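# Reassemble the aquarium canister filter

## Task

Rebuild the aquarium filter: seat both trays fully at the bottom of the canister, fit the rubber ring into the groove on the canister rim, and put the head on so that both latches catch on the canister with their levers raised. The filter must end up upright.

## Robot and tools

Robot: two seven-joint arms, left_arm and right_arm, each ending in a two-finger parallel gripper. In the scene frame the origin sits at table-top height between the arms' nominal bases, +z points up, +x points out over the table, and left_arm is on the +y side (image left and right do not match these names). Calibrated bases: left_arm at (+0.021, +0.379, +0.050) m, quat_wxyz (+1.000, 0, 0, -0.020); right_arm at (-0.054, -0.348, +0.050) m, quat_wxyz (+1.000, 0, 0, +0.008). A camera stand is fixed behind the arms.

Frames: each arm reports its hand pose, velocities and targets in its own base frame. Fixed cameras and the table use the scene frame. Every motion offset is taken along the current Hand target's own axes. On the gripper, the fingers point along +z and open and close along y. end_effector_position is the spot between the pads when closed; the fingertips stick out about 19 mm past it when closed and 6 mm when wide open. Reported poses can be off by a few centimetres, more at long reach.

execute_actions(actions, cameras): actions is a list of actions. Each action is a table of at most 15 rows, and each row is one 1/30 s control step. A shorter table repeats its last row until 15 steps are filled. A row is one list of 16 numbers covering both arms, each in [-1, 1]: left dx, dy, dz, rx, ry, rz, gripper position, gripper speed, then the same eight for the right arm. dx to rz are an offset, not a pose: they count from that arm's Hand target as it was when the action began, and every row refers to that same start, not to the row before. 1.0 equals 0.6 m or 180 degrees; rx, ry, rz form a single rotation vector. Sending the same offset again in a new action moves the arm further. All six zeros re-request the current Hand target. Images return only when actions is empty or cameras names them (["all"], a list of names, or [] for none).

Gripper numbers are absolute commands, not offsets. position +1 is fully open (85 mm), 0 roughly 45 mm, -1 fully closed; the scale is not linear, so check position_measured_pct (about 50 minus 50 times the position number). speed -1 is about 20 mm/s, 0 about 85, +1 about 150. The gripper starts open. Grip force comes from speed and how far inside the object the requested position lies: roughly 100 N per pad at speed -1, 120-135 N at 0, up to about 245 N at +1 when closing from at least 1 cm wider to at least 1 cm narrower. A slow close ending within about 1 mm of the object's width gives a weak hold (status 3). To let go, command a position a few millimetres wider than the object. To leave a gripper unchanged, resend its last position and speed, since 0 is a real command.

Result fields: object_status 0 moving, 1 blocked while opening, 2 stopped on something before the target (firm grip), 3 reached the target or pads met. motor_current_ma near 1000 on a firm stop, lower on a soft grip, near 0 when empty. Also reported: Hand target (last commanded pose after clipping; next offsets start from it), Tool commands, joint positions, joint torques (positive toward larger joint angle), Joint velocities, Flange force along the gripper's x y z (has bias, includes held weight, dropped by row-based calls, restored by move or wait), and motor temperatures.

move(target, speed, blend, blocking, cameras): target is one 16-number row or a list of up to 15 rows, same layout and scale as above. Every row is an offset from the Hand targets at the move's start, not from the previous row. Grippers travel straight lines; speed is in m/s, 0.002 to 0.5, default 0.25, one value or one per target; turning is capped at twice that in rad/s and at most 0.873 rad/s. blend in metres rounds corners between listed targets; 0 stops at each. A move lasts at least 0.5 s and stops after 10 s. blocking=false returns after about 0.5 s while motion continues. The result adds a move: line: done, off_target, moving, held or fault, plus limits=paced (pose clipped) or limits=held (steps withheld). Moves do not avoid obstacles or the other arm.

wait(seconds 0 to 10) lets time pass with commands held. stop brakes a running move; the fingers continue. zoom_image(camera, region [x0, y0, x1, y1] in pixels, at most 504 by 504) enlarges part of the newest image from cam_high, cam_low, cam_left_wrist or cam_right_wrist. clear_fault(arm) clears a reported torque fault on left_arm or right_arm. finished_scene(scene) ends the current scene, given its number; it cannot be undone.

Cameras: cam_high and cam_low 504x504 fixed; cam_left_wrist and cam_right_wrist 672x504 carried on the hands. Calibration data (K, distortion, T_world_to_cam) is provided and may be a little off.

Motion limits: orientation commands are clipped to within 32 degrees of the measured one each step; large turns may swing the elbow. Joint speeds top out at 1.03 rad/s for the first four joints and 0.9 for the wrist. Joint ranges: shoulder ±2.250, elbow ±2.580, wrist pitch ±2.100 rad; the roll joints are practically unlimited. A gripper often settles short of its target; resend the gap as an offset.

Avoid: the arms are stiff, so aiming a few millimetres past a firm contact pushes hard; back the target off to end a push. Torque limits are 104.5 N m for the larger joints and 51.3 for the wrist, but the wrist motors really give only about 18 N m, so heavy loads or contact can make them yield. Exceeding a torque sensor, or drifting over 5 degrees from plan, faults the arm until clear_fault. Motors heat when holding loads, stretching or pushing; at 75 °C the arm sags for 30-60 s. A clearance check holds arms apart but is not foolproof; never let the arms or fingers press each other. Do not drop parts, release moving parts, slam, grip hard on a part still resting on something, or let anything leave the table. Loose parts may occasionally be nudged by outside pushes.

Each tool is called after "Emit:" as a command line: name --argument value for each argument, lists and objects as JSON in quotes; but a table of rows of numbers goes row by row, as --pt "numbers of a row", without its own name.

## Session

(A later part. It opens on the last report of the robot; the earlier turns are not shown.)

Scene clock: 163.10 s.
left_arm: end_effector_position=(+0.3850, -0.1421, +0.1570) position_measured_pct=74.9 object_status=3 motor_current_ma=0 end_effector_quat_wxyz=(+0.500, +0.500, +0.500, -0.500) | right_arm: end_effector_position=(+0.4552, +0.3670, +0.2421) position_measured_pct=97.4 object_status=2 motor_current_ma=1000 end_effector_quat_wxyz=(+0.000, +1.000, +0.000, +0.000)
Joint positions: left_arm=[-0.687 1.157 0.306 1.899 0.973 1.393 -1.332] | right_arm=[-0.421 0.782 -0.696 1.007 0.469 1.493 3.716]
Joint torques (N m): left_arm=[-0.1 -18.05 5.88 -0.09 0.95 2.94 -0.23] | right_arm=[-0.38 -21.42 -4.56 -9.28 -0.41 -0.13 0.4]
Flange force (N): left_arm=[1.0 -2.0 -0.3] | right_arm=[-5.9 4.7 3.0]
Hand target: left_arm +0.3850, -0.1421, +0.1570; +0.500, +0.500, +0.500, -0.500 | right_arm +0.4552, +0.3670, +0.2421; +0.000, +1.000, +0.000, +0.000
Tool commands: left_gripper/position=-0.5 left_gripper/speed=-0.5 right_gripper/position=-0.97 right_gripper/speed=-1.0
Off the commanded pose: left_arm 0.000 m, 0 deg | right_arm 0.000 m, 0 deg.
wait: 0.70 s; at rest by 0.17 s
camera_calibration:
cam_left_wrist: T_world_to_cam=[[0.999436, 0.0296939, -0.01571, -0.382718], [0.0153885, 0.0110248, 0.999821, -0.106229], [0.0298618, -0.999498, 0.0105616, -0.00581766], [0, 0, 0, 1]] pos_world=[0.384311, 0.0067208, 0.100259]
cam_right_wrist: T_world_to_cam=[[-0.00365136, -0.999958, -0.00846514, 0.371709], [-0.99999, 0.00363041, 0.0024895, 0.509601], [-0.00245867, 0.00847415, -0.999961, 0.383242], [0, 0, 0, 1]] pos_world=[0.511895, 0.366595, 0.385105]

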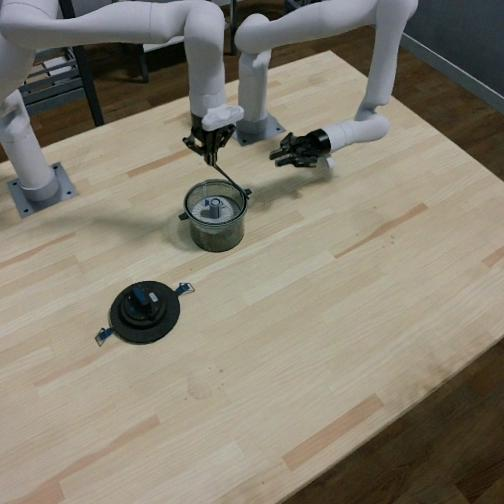

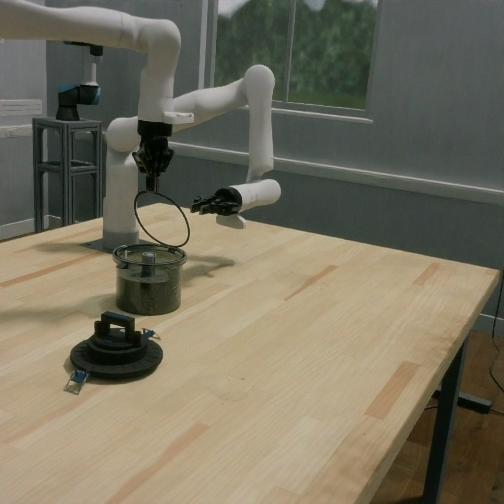

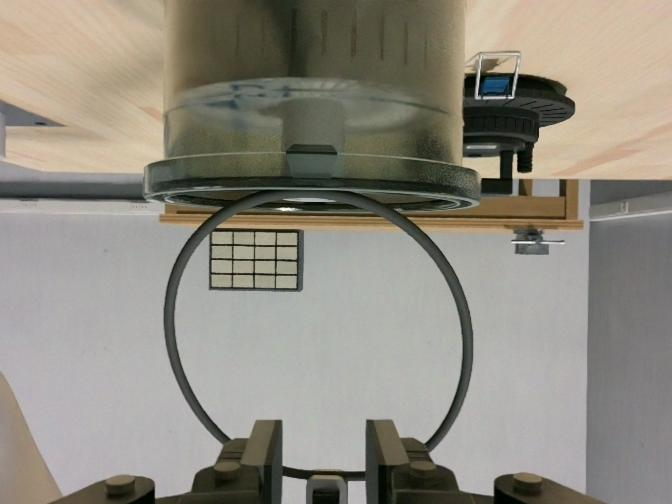

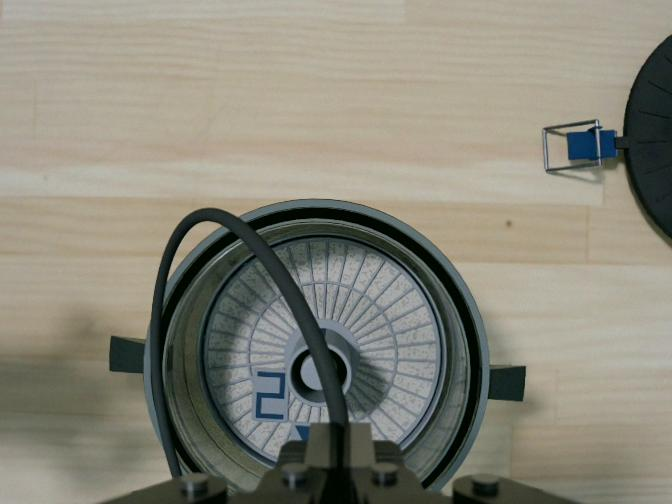

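Emit:
move --pt "0 0 0 0 0 0 -0.5 -0.5 0 0 -0.0667 0 0 0 -0.97 -1" --pt "0 0 0 0 0 0 -0.5 -0.5 0 -0.0417 -0.0667 0 0 0 -0.97 -1" --speed 0.05

Emit:
wait --seconds 1 --cameras '["cam_left_wrist","cam_right_wrist","cam_low","cam_high"]'

Emit:
zoom_image --camera "cam_high" --region '[150, 110, 270, 230]'

Emit:
zoom_image --camera "cam_low" --region '[90, 180, 220, 310]'

Scene clock: 169.07 s.
left_arm: end_effector_position=(+0.3850, -0.1421, +0.1570) position_measured_pct=74.9 object_status=3 motor_current_ma=0 end_effector_quat_wxyz=(+0.500, +0.500, +0.500, -0.500) | right_arm: end_effector_position=(+0.4552, +0.3920, +0.2821) position_measured_pct=97.4 object_status=2 motor_current_ma=1000 end_effector_quat_wxyz=(+0.000, +1.000, +0.000, +0.000)
Joint positions: left_arm=[-0.687 1.157 0.306 1.899 0.973 1.393 -1.332] | right_arm=[-0.506 0.807 -0.685 0.808 0.475 1.645 3.729]
Joint torques (N m): left_arm=[0.03 -18.04 5.84 -0.07 0.94 2.96 -0.21] | right_arm=[-0.15 -22.34 -4.13 -9.22 -0.4 -0.19 0.41]
Flange force (N): left_arm=[1.0 -2.1 -0.4] | right_arm=[-6.2 4.8 3.5]
Hand target: left_arm +0.3850, -0.1421, +0.1570; +0.500, +0.500, +0.500, -0.500 | right_arm +0.4552, +0.3920, +0.2821; +0.000, +1.000, +0.000, +0.000
Off the commanded pose: left_arm 0.000 m, 0 deg | right_arm 0.000 m, 0 deg.
move: done

Scene clock: 170.07 s.
left_arm: end_effector_position=(+0.3850, -0.1421, +0.1570) position_measured_pct=74.9 object_status=3 motor_current_ma=0 end_effector_quat_wxyz=(+0.500, +0.500, +0.500, -0.500) | right_arm: end_effector_position=(+0.4552, +0.3920, +0.2821) position_measured_pct=97.4 object_status=2 motor_current_ma=1000 end_effector_quat_wxyz=(+0.000, +1.000, +0.000, +0.000)
Joint positions: left_arm=[-0.687 1.157 0.306 1.899 0.973 1.393 -1.332] | right_arm=[-0.506 0.807 -0.685 0.807 0.475 1.645 3.73]
Joint torques (N m): left_arm=[-0.02 -18.07 5.95 -0.12 0.93 2.93 -0.2] | right_arm=[-0.41 -22.3 -4.13 -9.31 -0.41 -0.17 0.39]
Flange force (N): left_arm=[1.0 -2.3 -0.4] | right_arm=[-6.8 5.9 4.0]
Hand target: left_arm +0.3850, -0.1421, +0.1570; +0.500, +0.500, +0.500, -0.500 | right_arm +0.4552, +0.3920, +0.2821; +0.000, +1.000, +0.000, +0.000
Tool commands: left_gripper/position=-0.5 left_gripper/speed=-0.5 right_gripper/position=-0.97 right_gripper/speed=-1.0
Off the commanded pose: left_arm 0.000 m, 0 deg | right_arm 0.000 m, 0 deg.
wait: 1.00 s; at rest by 0.17 s
camera_calibration:
cam_left_wrist: T_world_to_cam=[[0.999436, 0.0296939, -0.01571, -0.382718], [0.0153885, 0.0110248, 0.999821, -0.106229], [0.0298618, -0.999498, 0.0105616, -0.00581766], [0, 0, 0, 1]] pos_world=[0.384311, 0.0067208, 0.100259]
cam_right_wrist: T_world_to_cam=[[-0.00365177, -0.999957, -0.00846551, 0.397048], [-0.999991, 0.00363167, 0.00238952, 0.509553], [-0.00235867, 0.00847415, -0.999961, 0.423078], [0, 0, 0, 1]] pos_world=[0.511996, 0.391595, 0.425205]

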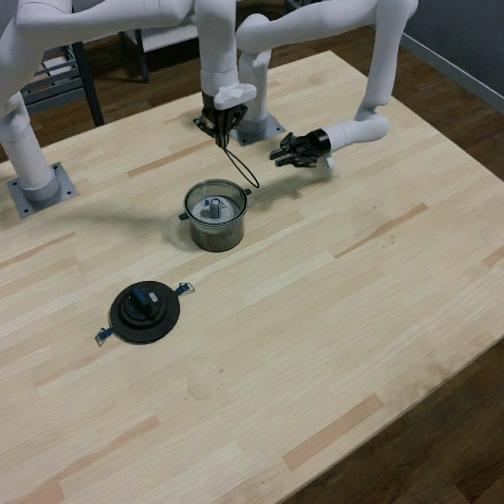

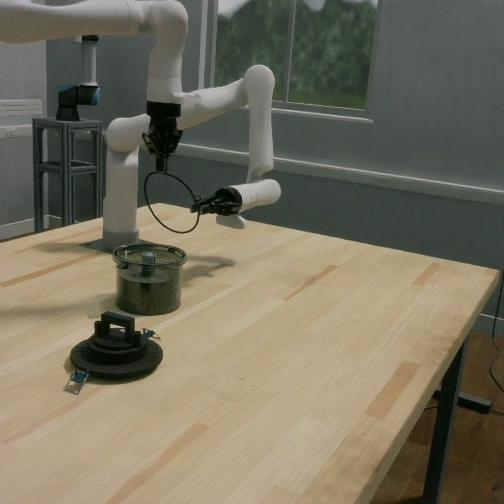

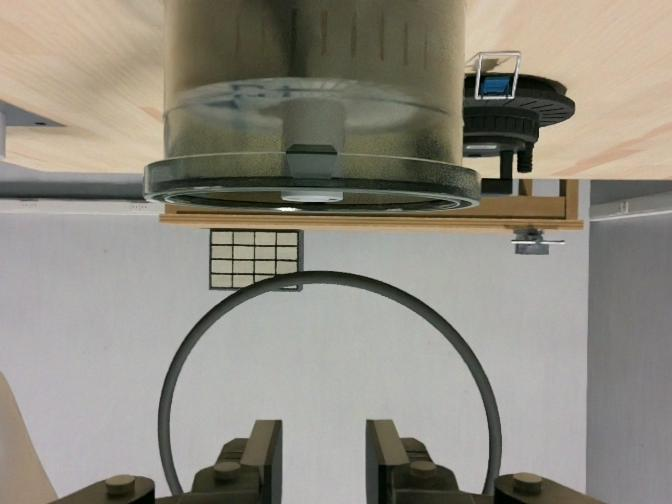

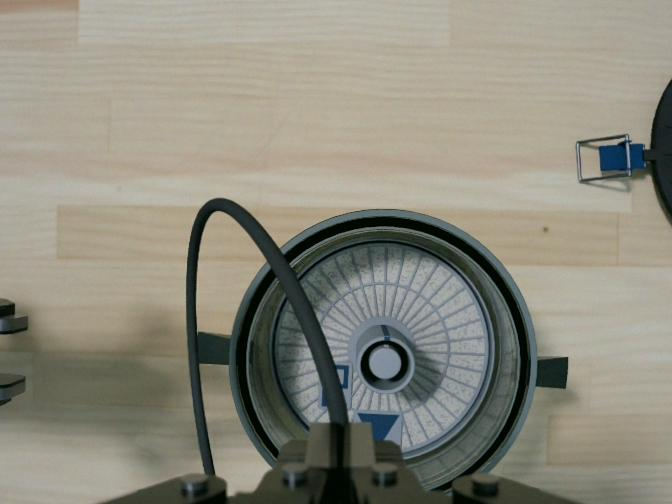

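Scaled by 4.200.

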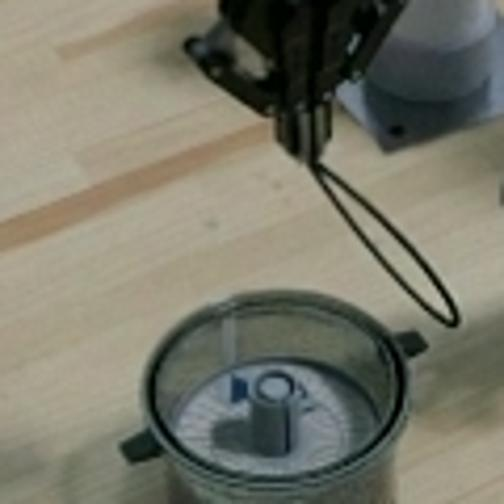

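Scaled by 3.877.

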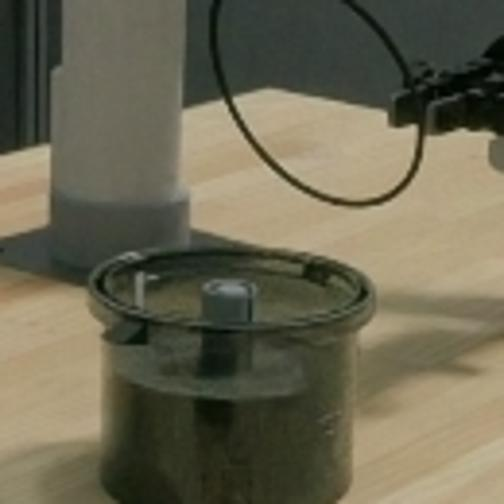

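Emit:
move --pt "0 0 0 0 0 0 -0.5 -0.5 0 0.0767 0 0 0 0 -0.97 -1" --pt "0 0 0 0 0 0 -0.5 -0.5 0 0.0767 0.08 0 0 0 -0.97 -1" --speed 0.05

Emit:
wait --seconds 0.5 --cameras '["cam_left_wrist","cam_right_wrist","cam_low","cam_high"]'

Emit:
zoom_image --camera "cam_high" --region '[150, 110, 270, 230]'

Emit:
zoom_image --camera "cam_low" --region '[90, 180, 220, 310]'

Scene clock: 173.53 s.
left_arm: end_effector_position=(+0.3850, -0.1421, +0.1570) position_measured_pct=74.9 object_status=3 motor_current_ma=0 end_effector_quat_wxyz=(+0.500, +0.500, +0.500, -0.500) | right_arm: end_effector_position=(+0.4552, +0.3460, +0.2341) position_measured_pct=97.4 object_status=2 motor_current_ma=1000 end_effector_quat_wxyz=(+0.000, +1.000, +0.000, +0.000)
Joint positions: left_arm=[-0.687 1.157 0.306 1.899 0.973 1.393 -1.332] | right_arm=[-0.369 0.756 -0.702 1.089 0.462 1.443 3.728]
Joint torques (N m): left_arm=[0.01 -18.05 5.84 -0.01 0.9 2.95 -0.21] | right_arm=[-0.41 -20.83 -4.63 -9.32 -0.43 -0.06 0.44]
Flange force (N): left_arm=[1.0 -1.9 -0.4] | right_arm=[-6.0 4.5 3.1]
Hand target: left_arm +0.3850, -0.1421, +0.1570; +0.500, +0.500, +0.500, -0.500 | right_arm +0.4552, +0.3460, +0.2341; +0.000, +1.000, +0.000, +0.000
Off the commanded pose: left_arm 0.000 m, 0 deg | right_arm 0.000 m, 0 deg.
move: done

Scene clock: 174.03 s.
left_arm: end_effector_position=(+0.3850, -0.1421, +0.1570) position_measured_pct=74.9 object_status=3 motor_current_ma=0 end_effector_quat_wxyz=(+0.500, +0.500, +0.500, -0.500) | right_arm: end_effector_position=(+0.4552, +0.3460, +0.2341) position_measured_pct=97.4 object_status=2 motor_current_ma=1000 end_effector_quat_wxyz=(+0.000, +1.000, +0.000, +0.000)
Joint positions: left_arm=[-0.687 1.157 0.306 1.899 0.973 1.393 -1.332] | right_arm=[-0.369 0.756 -0.702 1.09 0.462 1.443 3.728]
Joint torques (N m): left_arm=[-0.01 -18.04 5.91 -0.05 0.88 2.98 -0.26] | right_arm=[-0.41 -20.83 -4.69 -9.25 -0.42 -0.15 0.4]
Flange force (N): left_arm=[0.9 -1.9 -0.3] | right_arm=[-5.5 4.2 2.7]
Hand target: left_arm +0.3850, -0.1421, +0.1570; +0.500, +0.500, +0.500, -0.500 | right_arm +0.4552, +0.3460, +0.2341; +0.000, +1.000, +0.000, +0.000
Tool commands: left_gripper/position=-0.5 left_gripper/speed=-0.5 right_gripper/position=-0.97 right_gripper/speed=-1.0
Off the commanded pose: left_arm 0.000 m, 0 deg | right_arm 0.000 m, 0 deg.
wait: 0.50 s; at rest by 0.17 s
camera_calibration:
cam_left_wrist: T_world_to_cam=[[0.999436, 0.0296939, -0.01571, -0.382718], [0.0153885, 0.0110248, 0.999821, -0.106229], [0.0298618, -0.999498, 0.0105616, -0.00581766], [0, 0, 0, 1]] pos_world=[0.384311, 0.0067208, 0.100259]
cam_right_wrist: T_world_to_cam=[[-0.00365136, -0.999958, -0.00846514, 0.350642], [-0.99999, 0.00363041, 0.0024895, 0.509697], [-0.00245867, 0.00847415, -0.999961, 0.37542], [0, 0, 0, 1]] pos_world=[0.511895, 0.345595, 0.377105]

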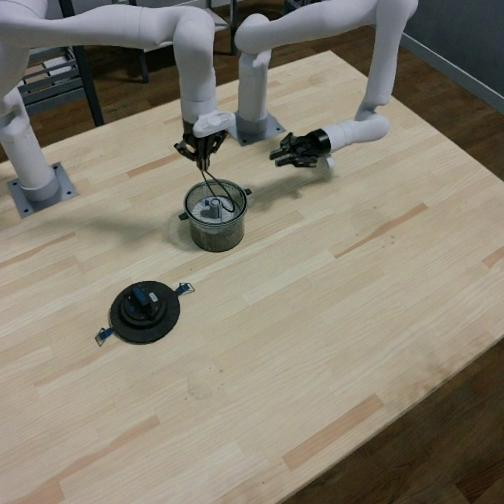

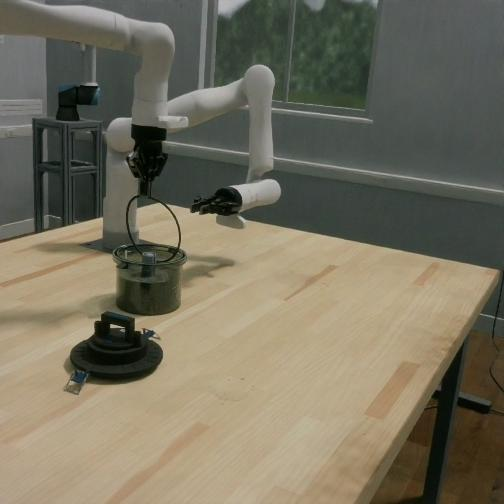

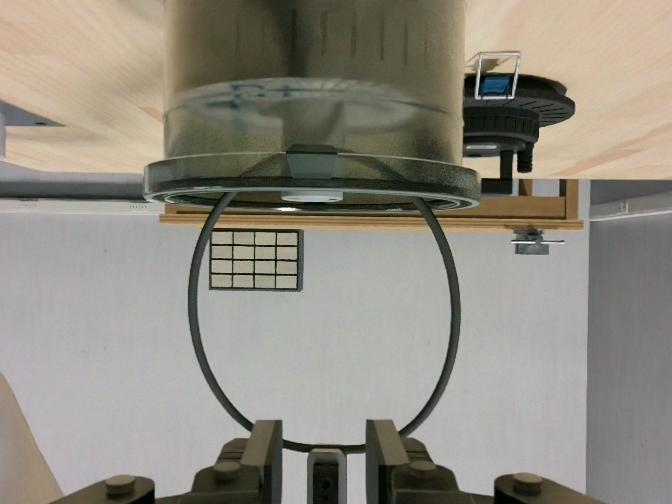

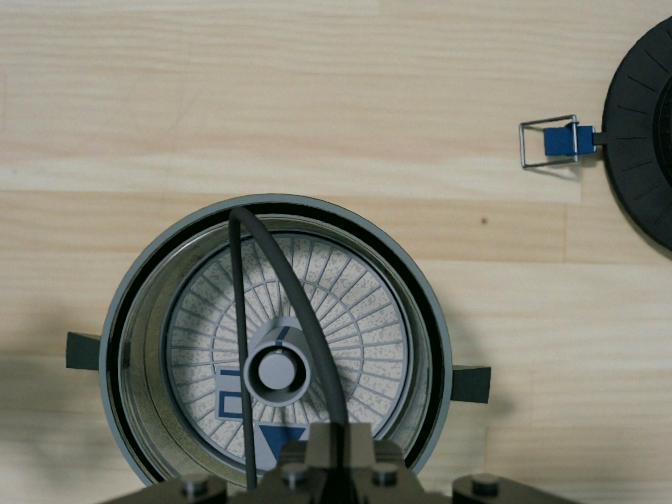

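Scaled by 4.200.

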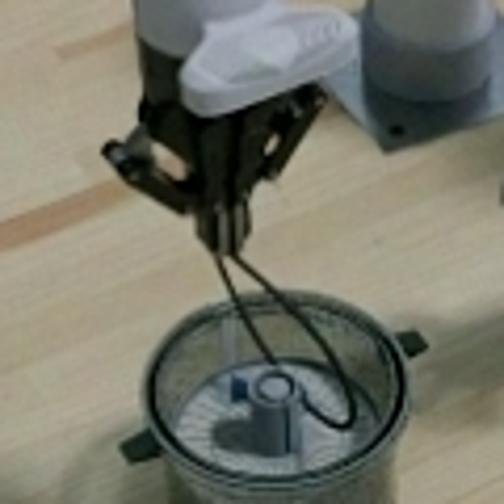

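Scaled by 3.877.

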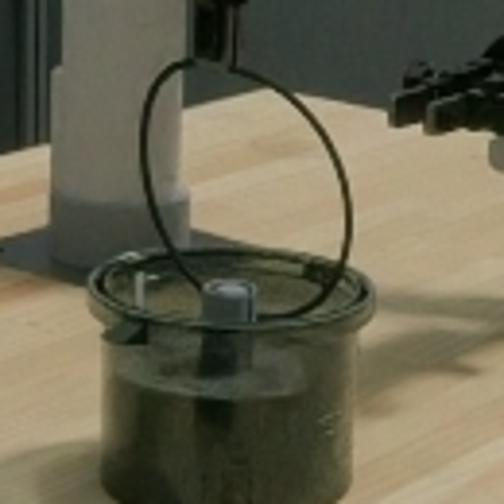

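Emit:
move --pt "0 0 0 0 0 0 -0.5 -0.5 0 0 -0.05 0 0 0 -0.97 -1" --pt "0 0 0 0 0 0 -0.5 -0.5 0 -0.05 -0.05 0 0 0 -0.97 -1" --speed '[0.03,0.02]'

Emit:
wait --seconds 0.5 --cameras '["cam_left_wrist","cam_right_wrist","cam_low","cam_high"]'

Emit:
zoom_image --camera "cam_high" --region '[150, 110, 270, 230]'

Emit:
zoom_image --camera "cam_low" --region '[90, 180, 220, 310]'

Scene clock: 177.90 s.
left_arm: end_effector_position=(+0.3850, -0.1421, +0.1570) position_measured_pct=74.9 object_status=3 motor_current_ma=0 end_effector_quat_wxyz=(+0.500, +0.500, +0.500, -0.500) | right_arm: end_effector_position=(+0.4552, +0.3759, +0.2641) position_measured_pct=97.4 object_status=2 motor_current_ma=1000 end_effector_quat_wxyz=(+0.000, +1.000, +0.000, +0.000)
Joint positions: left_arm=[-0.687 1.157 0.306 1.899 0.973 1.393 -1.332] | right_arm=[-0.454 0.785 -0.693 0.921 0.467 1.566 3.725]
Joint torques (N m): left_arm=[0.03 -18.05 5.93 -0.1 0.93 2.94 -0.21] | right_arm=[-0.2 -21.75 -4.44 -8.98 -0.44 -0.07 0.39]
Flange force (N): left_arm=[1.0 -2.2 -0.4] | right_arm=[-4.7 3.5 2.6]
Hand target: left_arm +0.3850, -0.1421, +0.1570; +0.500, +0.500, +0.500, -0.500 | right_arm +0.4552, +0.3760, +0.2641; +0.000, +1.000, +0.000, +0.000
Off the commanded pose: left_arm 0.000 m, 0 deg | right_arm 0.000 m, 0 deg.
move: done

Scene clock: 178.40 s.
left_arm: end_effector_position=(+0.3850, -0.1421, +0.1570) position_measured_pct=74.9 object_status=3 motor_current_ma=0 end_effector_quat_wxyz=(+0.500, +0.500, +0.500, -0.500) | right_arm: end_effector_position=(+0.4552, +0.3760, +0.2641) position_measured_pct=97.4 object_status=2 motor_current_ma=1000 end_effector_quat_wxyz=(+0.000, +1.000, +0.000, +0.000)
Joint positions: left_arm=[-0.687 1.157 0.306 1.899 0.973 1.393 -1.332] | right_arm=[-0.454 0.785 -0.693 0.92 0.468 1.566 3.725]
Joint torques (N m): left_arm=[-0.01 -18.05 5.86 0.01 0.93 2.91 -0.23] | right_arm=[-0.39 -21.71 -4.44 -9.35 -0.41 -0.2 0.41]
Flange force (N): left_arm=[1.0 -1.7 -0.5] | right_arm=[-6.2 5.1 3.3]
Hand target: left_arm +0.3850, -0.1421, +0.1570; +0.500, +0.500, +0.500, -0.500 | right_arm +0.4552, +0.3760, +0.2641; +0.000, +1.000, +0.000, +0.000
Tool commands: left_gripper/position=-0.5 left_gripper/speed=-0.5 right_gripper/position=-0.97 right_gripper/speed=-1.0
Off the commanded pose: left_arm 0.000 m, 0 deg | right_arm 0.000 m, 0 deg.
wait: 0.50 s; at rest by 0.17 s
camera_calibration:
cam_left_wrist: T_world_to_cam=[[0.999436, 0.0296939, -0.01571, -0.382718], [0.0153885, 0.0110248, 0.999821, -0.106229], [0.0298618, -0.999498, 0.0105616, -0.00581766], [0, 0, 0, 1]] pos_world=[0.384311, 0.0067208, 0.100259]
cam_right_wrist: T_world_to_cam=[[-0.00365177, -0.999957, -0.00846551, 0.380896], [-0.999991, 0.00363167, 0.00238952, 0.509554], [-0.00235867, 0.00847415, -0.999961, 0.405214], [0, 0, 0, 1]] pos_world=[0.511896, 0.375595, 0.407205]

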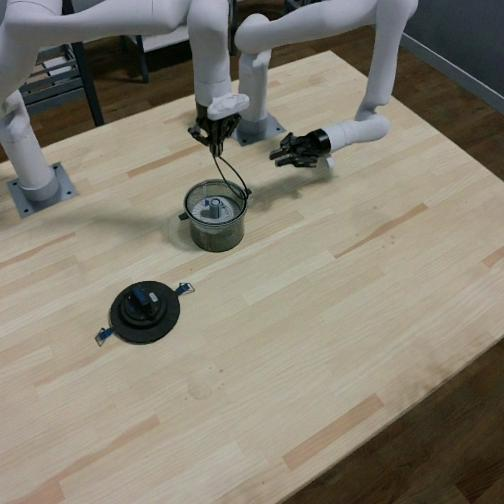

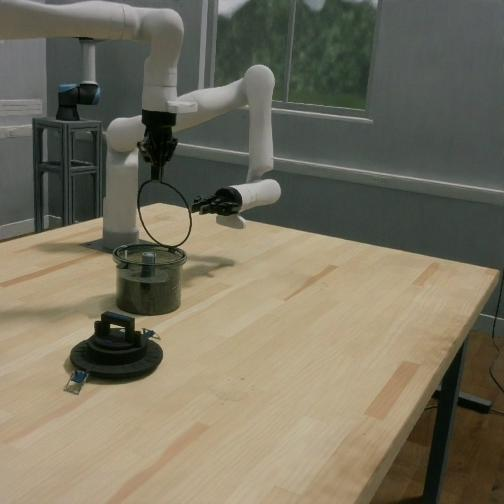

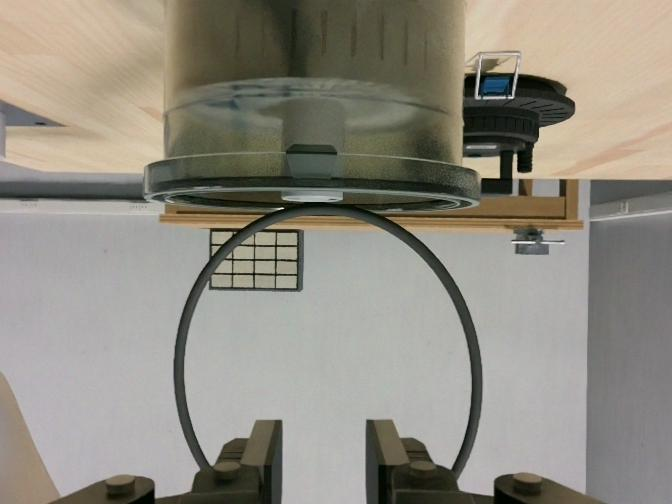

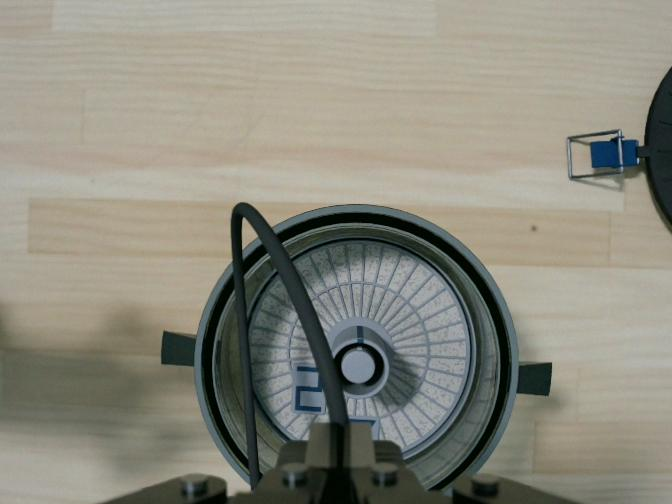

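Scaled by 4.200.

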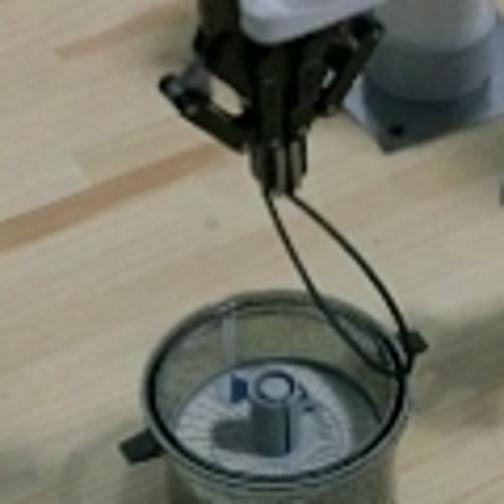

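Scaled by 3.877.

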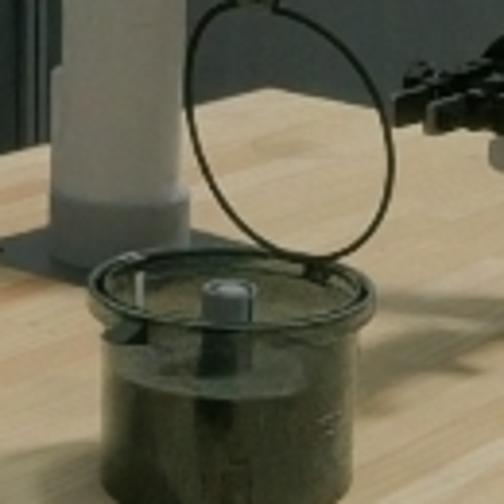

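Emit:
move --target '[0,0,0,0,0,0,-0.5,-0.5,0,0,0.04,0,0,0,-0.97,-1]' --speed 0.015 --cameras '["cam_left_wrist","cam_right_wrist","cam_low","cam_high"]'

Emit:
zoom_image --camera "cam_high" --region '[150, 110, 270, 230]'

Emit:
zoom_image --camera "cam_low" --region '[90, 180, 220, 310]'

Scene clock: 180.70 s.
left_arm: end_effector_position=(+0.3850, -0.1421, +0.1570) position_measured_pct=74.9 object_status=3 motor_current_ma=0 end_effector_quat_wxyz=(+0.500, +0.500, +0.500, -0.500) | right_arm: end_effector_position=(+0.4552, +0.3760, +0.2401) position_measured_pct=97.4 object_status=2 motor_current_ma=1000 end_effector_quat_wxyz=(+0.000, +1.000, +0.000, +0.000)
Joint positions: left_arm=[-0.687 1.157 0.306 1.899 0.973 1.393 -1.332] | right_arm=[-0.442 0.796 -0.692 0.982 0.474 1.501 3.71]
Joint torques (N m): left_arm=[-0.01 -18.14 5.93 -0.02 0.91 2.95 -0.21] | right_arm=[-0.36 -21.61 -4.55 -9.55 -0.41 -0.17 0.39]
Flange force (N): left_arm=[1.3 -1.9 -0.4] | right_arm=[-7.2 5.9 3.5]
Hand target: left_arm +0.3850, -0.1421, +0.1570; +0.500, +0.500, +0.500, -0.500 | right_arm +0.4552, +0.3760, +0.2401; +0.000, +1.000, +0.000, +0.000
Off the commanded pose: left_arm 0.000 m, 0 deg | right_arm 0.000 m, 0 deg.
move: done
camera_calibration:
cam_left_wrist: T_world_to_cam=[[0.999436, 0.0296939, -0.01571, -0.382718], [0.0153885, 0.0110248, 0.999821, -0.106229], [0.0298618, -0.999498, 0.0105616, -0.00581766], [0, 0, 0, 1]] pos_world=[0.384311, 0.0067208, 0.100259]
cam_right_wrist: T_world_to_cam=[[-0.00355179, -0.999958, -0.00846686, 0.380642], [-0.999991, 0.00353169, 0.00238826, 0.509649], [-0.00235826, 0.00847527, -0.999961, 0.381214], [0, 0, 0, 1]] pos_world=[0.511896, 0.375596, 0.383205]

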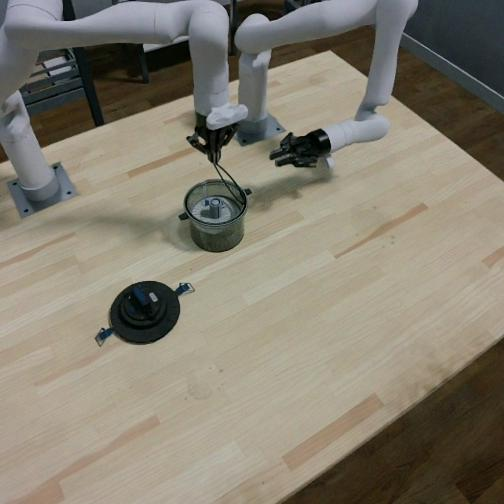

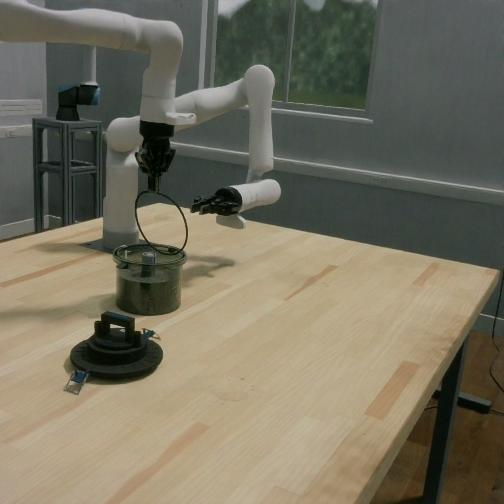

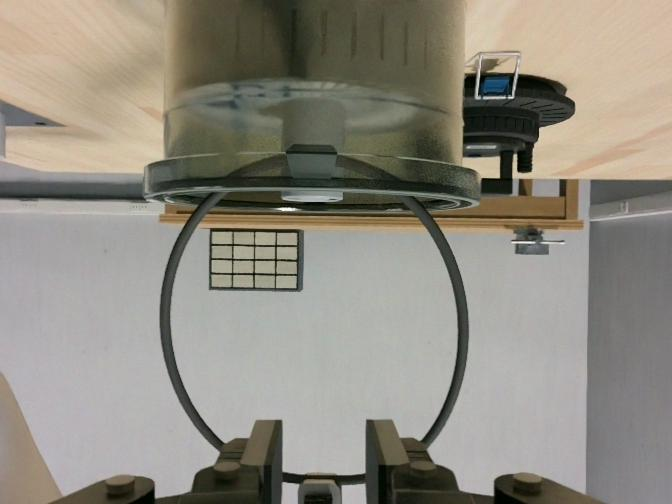

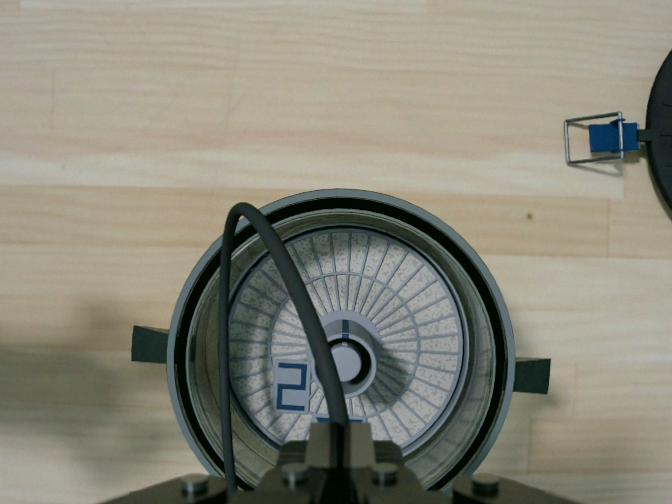

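Scaled by 4.200.

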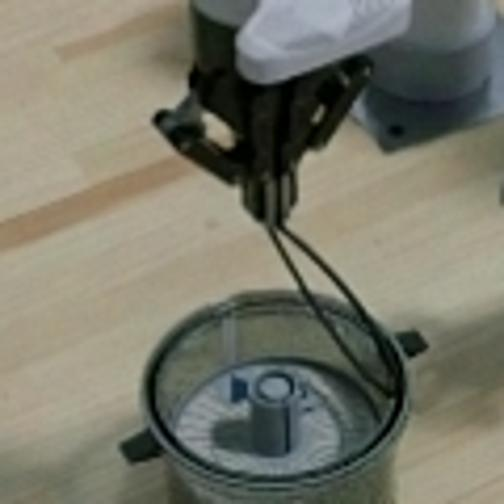

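Scaled by 3.877.

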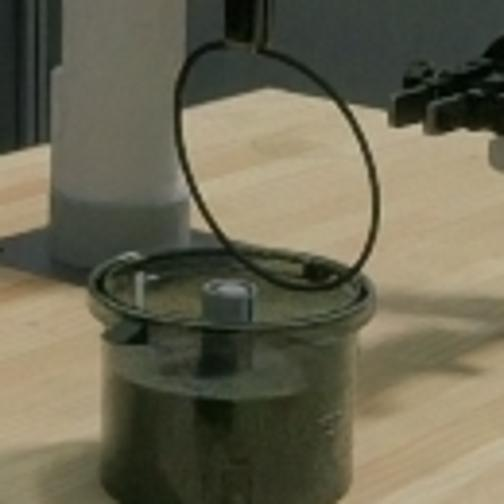

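Emit:
move --pt "0 0 0 0 0 0 -0.5 -0.5 0 0 -0.04 0 0 0 -0.97 -1" --pt "0 0 0 0 0 0 -0.5 -0.5 0 -0.0183 -0.04 0 0 0 -0.97 -1" --pt "0 0 0 0 0 0 -0.5 -0.5 0 -0.0183 -0.005 0 0 0 -0.97 -1" --speed '[0.03,0.015,0.015]' --cameras '["cam_left_wrist","cam_right_wrist","cam_low","cam_high"]'

Emit:
zoom_image --camera "cam_high" --region '[150, 110, 270, 230]'

Emit:
zoom_image --camera "cam_low" --region '[90, 180, 220, 310]'

Scene clock: 185.30 s.
left_arm: end_effector_position=(+0.3850, -0.1421, +0.1570) position_measured_pct=74.9 object_status=3 motor_current_ma=0 end_effector_quat_wxyz=(+0.500, +0.500, +0.500, -0.500) | right_arm: end_effector_position=(+0.4552, +0.3870, +0.2432) position_measured_pct=97.4 object_status=2 motor_current_ma=1000 end_effector_quat_wxyz=(+0.000, +1.000, +0.000, +0.000)
Joint positions: left_arm=[-0.687 1.157 0.306 1.899 0.973 1.393 -1.332] | right_arm=[-0.47 0.812 -0.687 0.936 0.478 1.526 3.706]
Joint torques (N m): left_arm=[0.02 -18.01 5.95 -0.04 0.91 2.95 -0.19] | right_arm=[-0.35 -22.03 -4.47 -9.29 -0.43 -0.27 0.49]
Flange force (N): left_arm=[1.0 -2.1 -0.4] | right_arm=[-6.3 5.0 2.9]
Hand target: left_arm +0.3850, -0.1421, +0.1570; +0.500, +0.500, +0.500, -0.500 | right_arm +0.4552, +0.3870, +0.2431; +0.000, +1.000, +0.000, +0.000
Off the commanded pose: left_arm 0.000 m, 0 deg | right_arm 0.000 m, 0 deg.
move: done
camera_calibration:
cam_left_wrist: T_world_to_cam=[[0.999436, 0.0296939, -0.01571, -0.382718], [0.0153885, 0.0110248, 0.999821, -0.106229], [0.0298618, -0.999498, 0.0105616, -0.00581766], [0, 0, 0, 1]] pos_world=[0.384311, 0.0067208, 0.100259]
cam_right_wrist: T_world_to_cam=[[-0.00365177, -0.999957, -0.00846551, 0.391718], [-0.999991, 0.00363167, 0.00238952, 0.509564], [-0.00235867, 0.00847415, -0.999961, 0.384122], [0, 0, 0, 1]] pos_world=[0.511896, 0.386595, 0.386205]

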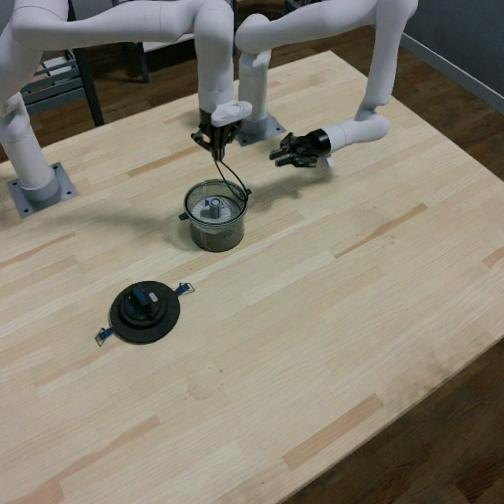

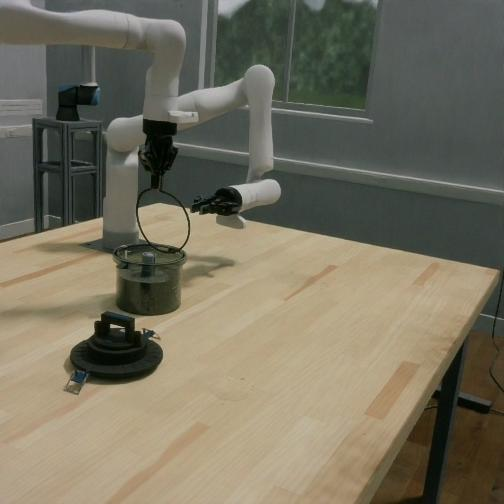

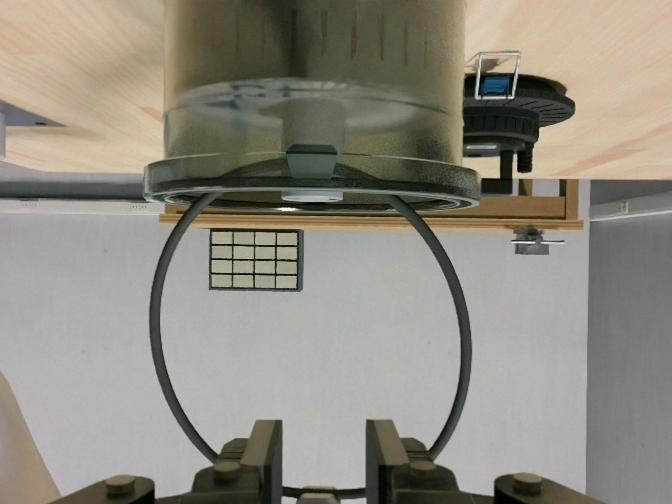

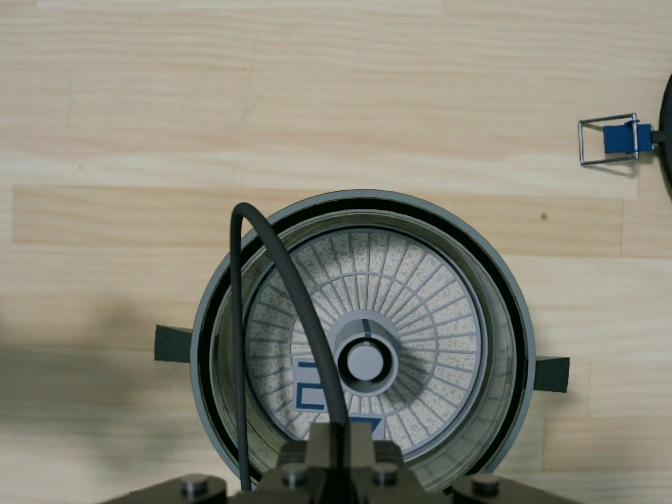

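Scaled by 4.200.

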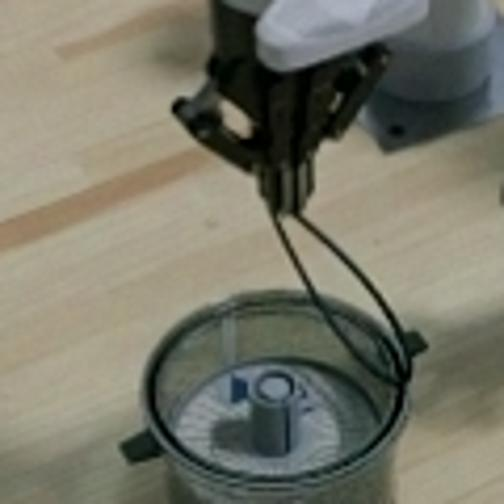

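Scaled by 3.877.

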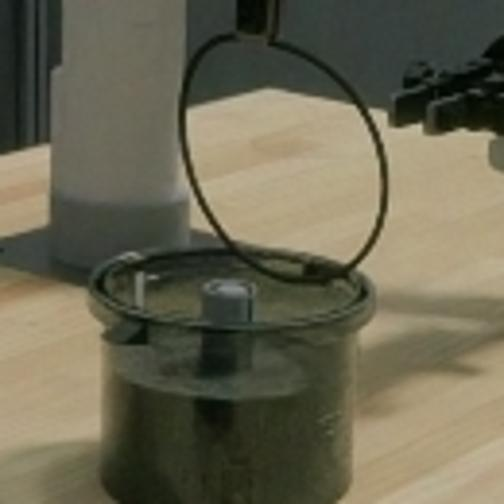

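Emit:
move --pt "0 0 0 0 0 0 -0.5 -0.5 0 0 -0.035 0 0 0 -0.97 -1" --pt "0 0 0 0 0 0 -0.5 -0.5 0 -0.015 -0.035 0 0 0 -0.97 -1" --pt "0 0 0 0 0 0 -0.5 -0.5 0 -0.015 -0.02 0 0 0 -0.97 -1" --speed '[0.03,0.015,0.015]' --cameras '["cam_left_wrist","cam_right_wrist","cam_low","cam_high"]'

Emit:
zoom_image --camera "cam_high" --region '[150, 110, 270, 230]'

Emit:
zoom_image --camera "cam_left_wrist" --region '[130, 100, 490, 360]'

Scene clock: 188.77 s.
left_arm: end_effector_position=(+0.3850, -0.1421, +0.1570) position_measured_pct=74.9 object_status=3 motor_current_ma=0 end_effector_quat_wxyz=(+0.500, +0.500, +0.500, -0.500) | right_arm: end_effector_position=(+0.4552, +0.3960, +0.2552) position_measured_pct=97.4 object_status=2 motor_current_ma=1000 end_effector_quat_wxyz=(+0.000, +1.000, +0.000, +0.000)
Joint positions: left_arm=[-0.687 1.157 0.306 1.899 0.973 1.393 -1.332] | right_arm=[-0.498 0.822 -0.683 0.871 0.48 1.574 3.709]
Joint torques (N m): left_arm=[0 -18.06 5.9 -0.05 0.92 2.93 -0.22] | right_arm=[-0.34 -22.31 -4.34 -9.22 -0.42 0 0.42]
Flange force (N): left_arm=[1.0 -2.0 -0.4] | right_arm=[-6.7 5.6 3.7]
Hand target: left_arm +0.3850, -0.1421, +0.1570; +0.500, +0.500, +0.500, -0.500 | right_arm +0.4552, +0.3960, +0.2551; +0.000, +1.000, +0.000, +0.000
Off the commanded pose: left_arm 0.000 m, 0 deg | right_arm 0.000 m, 0 deg.
move: done
camera_calibration:
cam_left_wrist: T_world_to_cam=[[0.999436, 0.0296939, -0.01571, -0.382718], [0.0153885, 0.0110248, 0.999821, -0.106229], [0.0298618, -0.999498, 0.0105616, -0.00581766], [0, 0, 0, 1]] pos_world=[0.384311, 0.0067208, 0.100259]
cam_right_wrist: T_world_to_cam=[[-0.00365052, -0.999958, -0.00846552, 0.400819], [-0.999991, 0.00363041, 0.0023895, 0.509603], [-0.00235867, 0.00847417, -0.999961, 0.396045], [0, 0, 0, 1]] pos_world=[0.511996, 0.395595, 0.398205]

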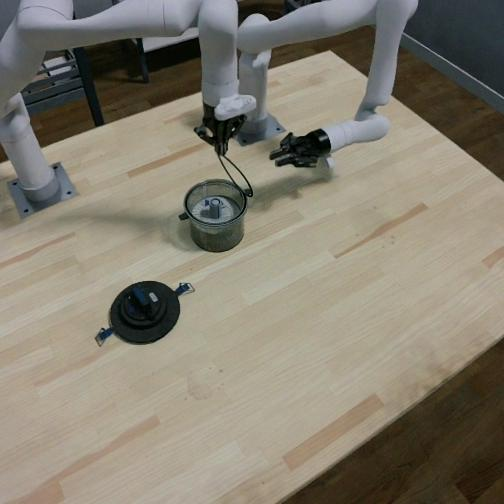

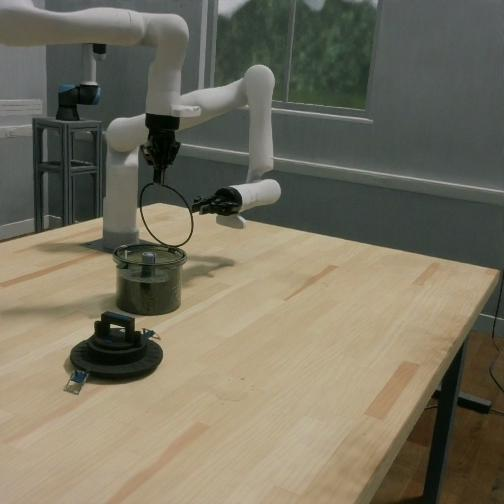

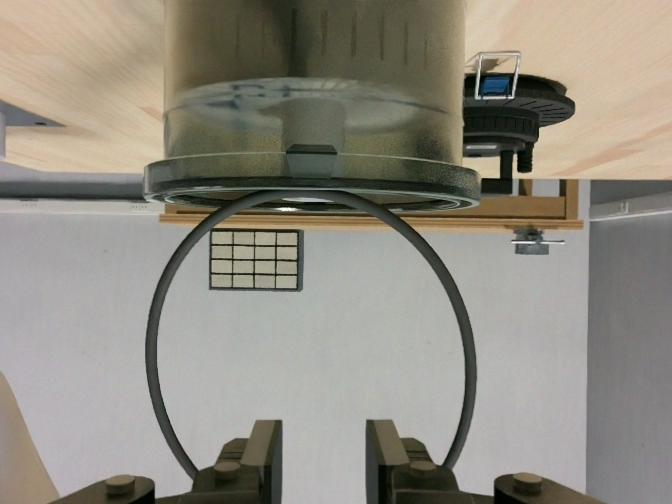

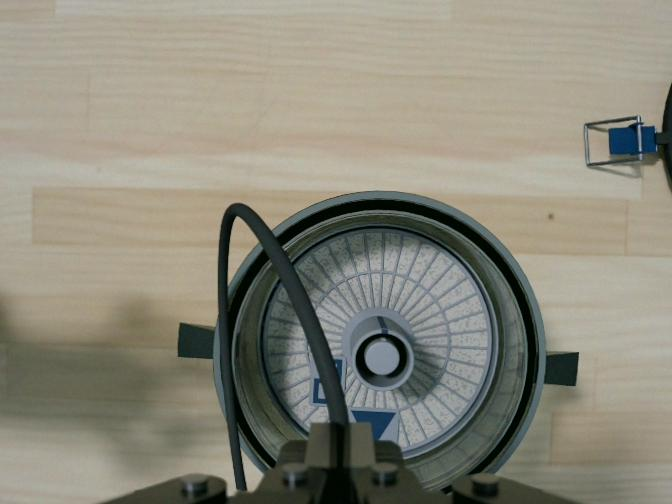

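Scaled by 4.200.

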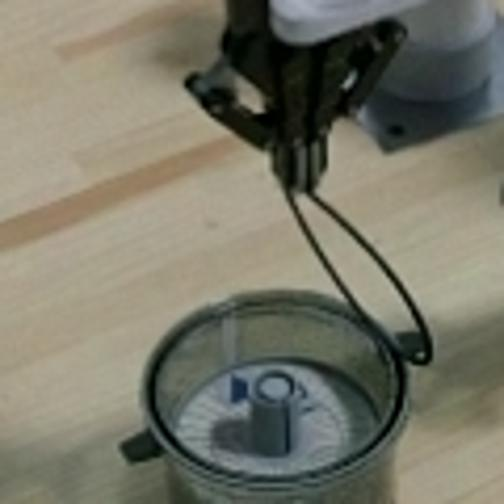

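Scaled by 1.400.

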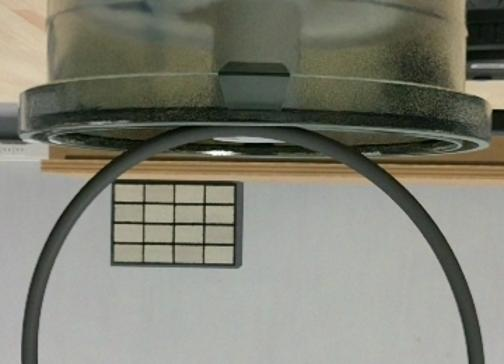

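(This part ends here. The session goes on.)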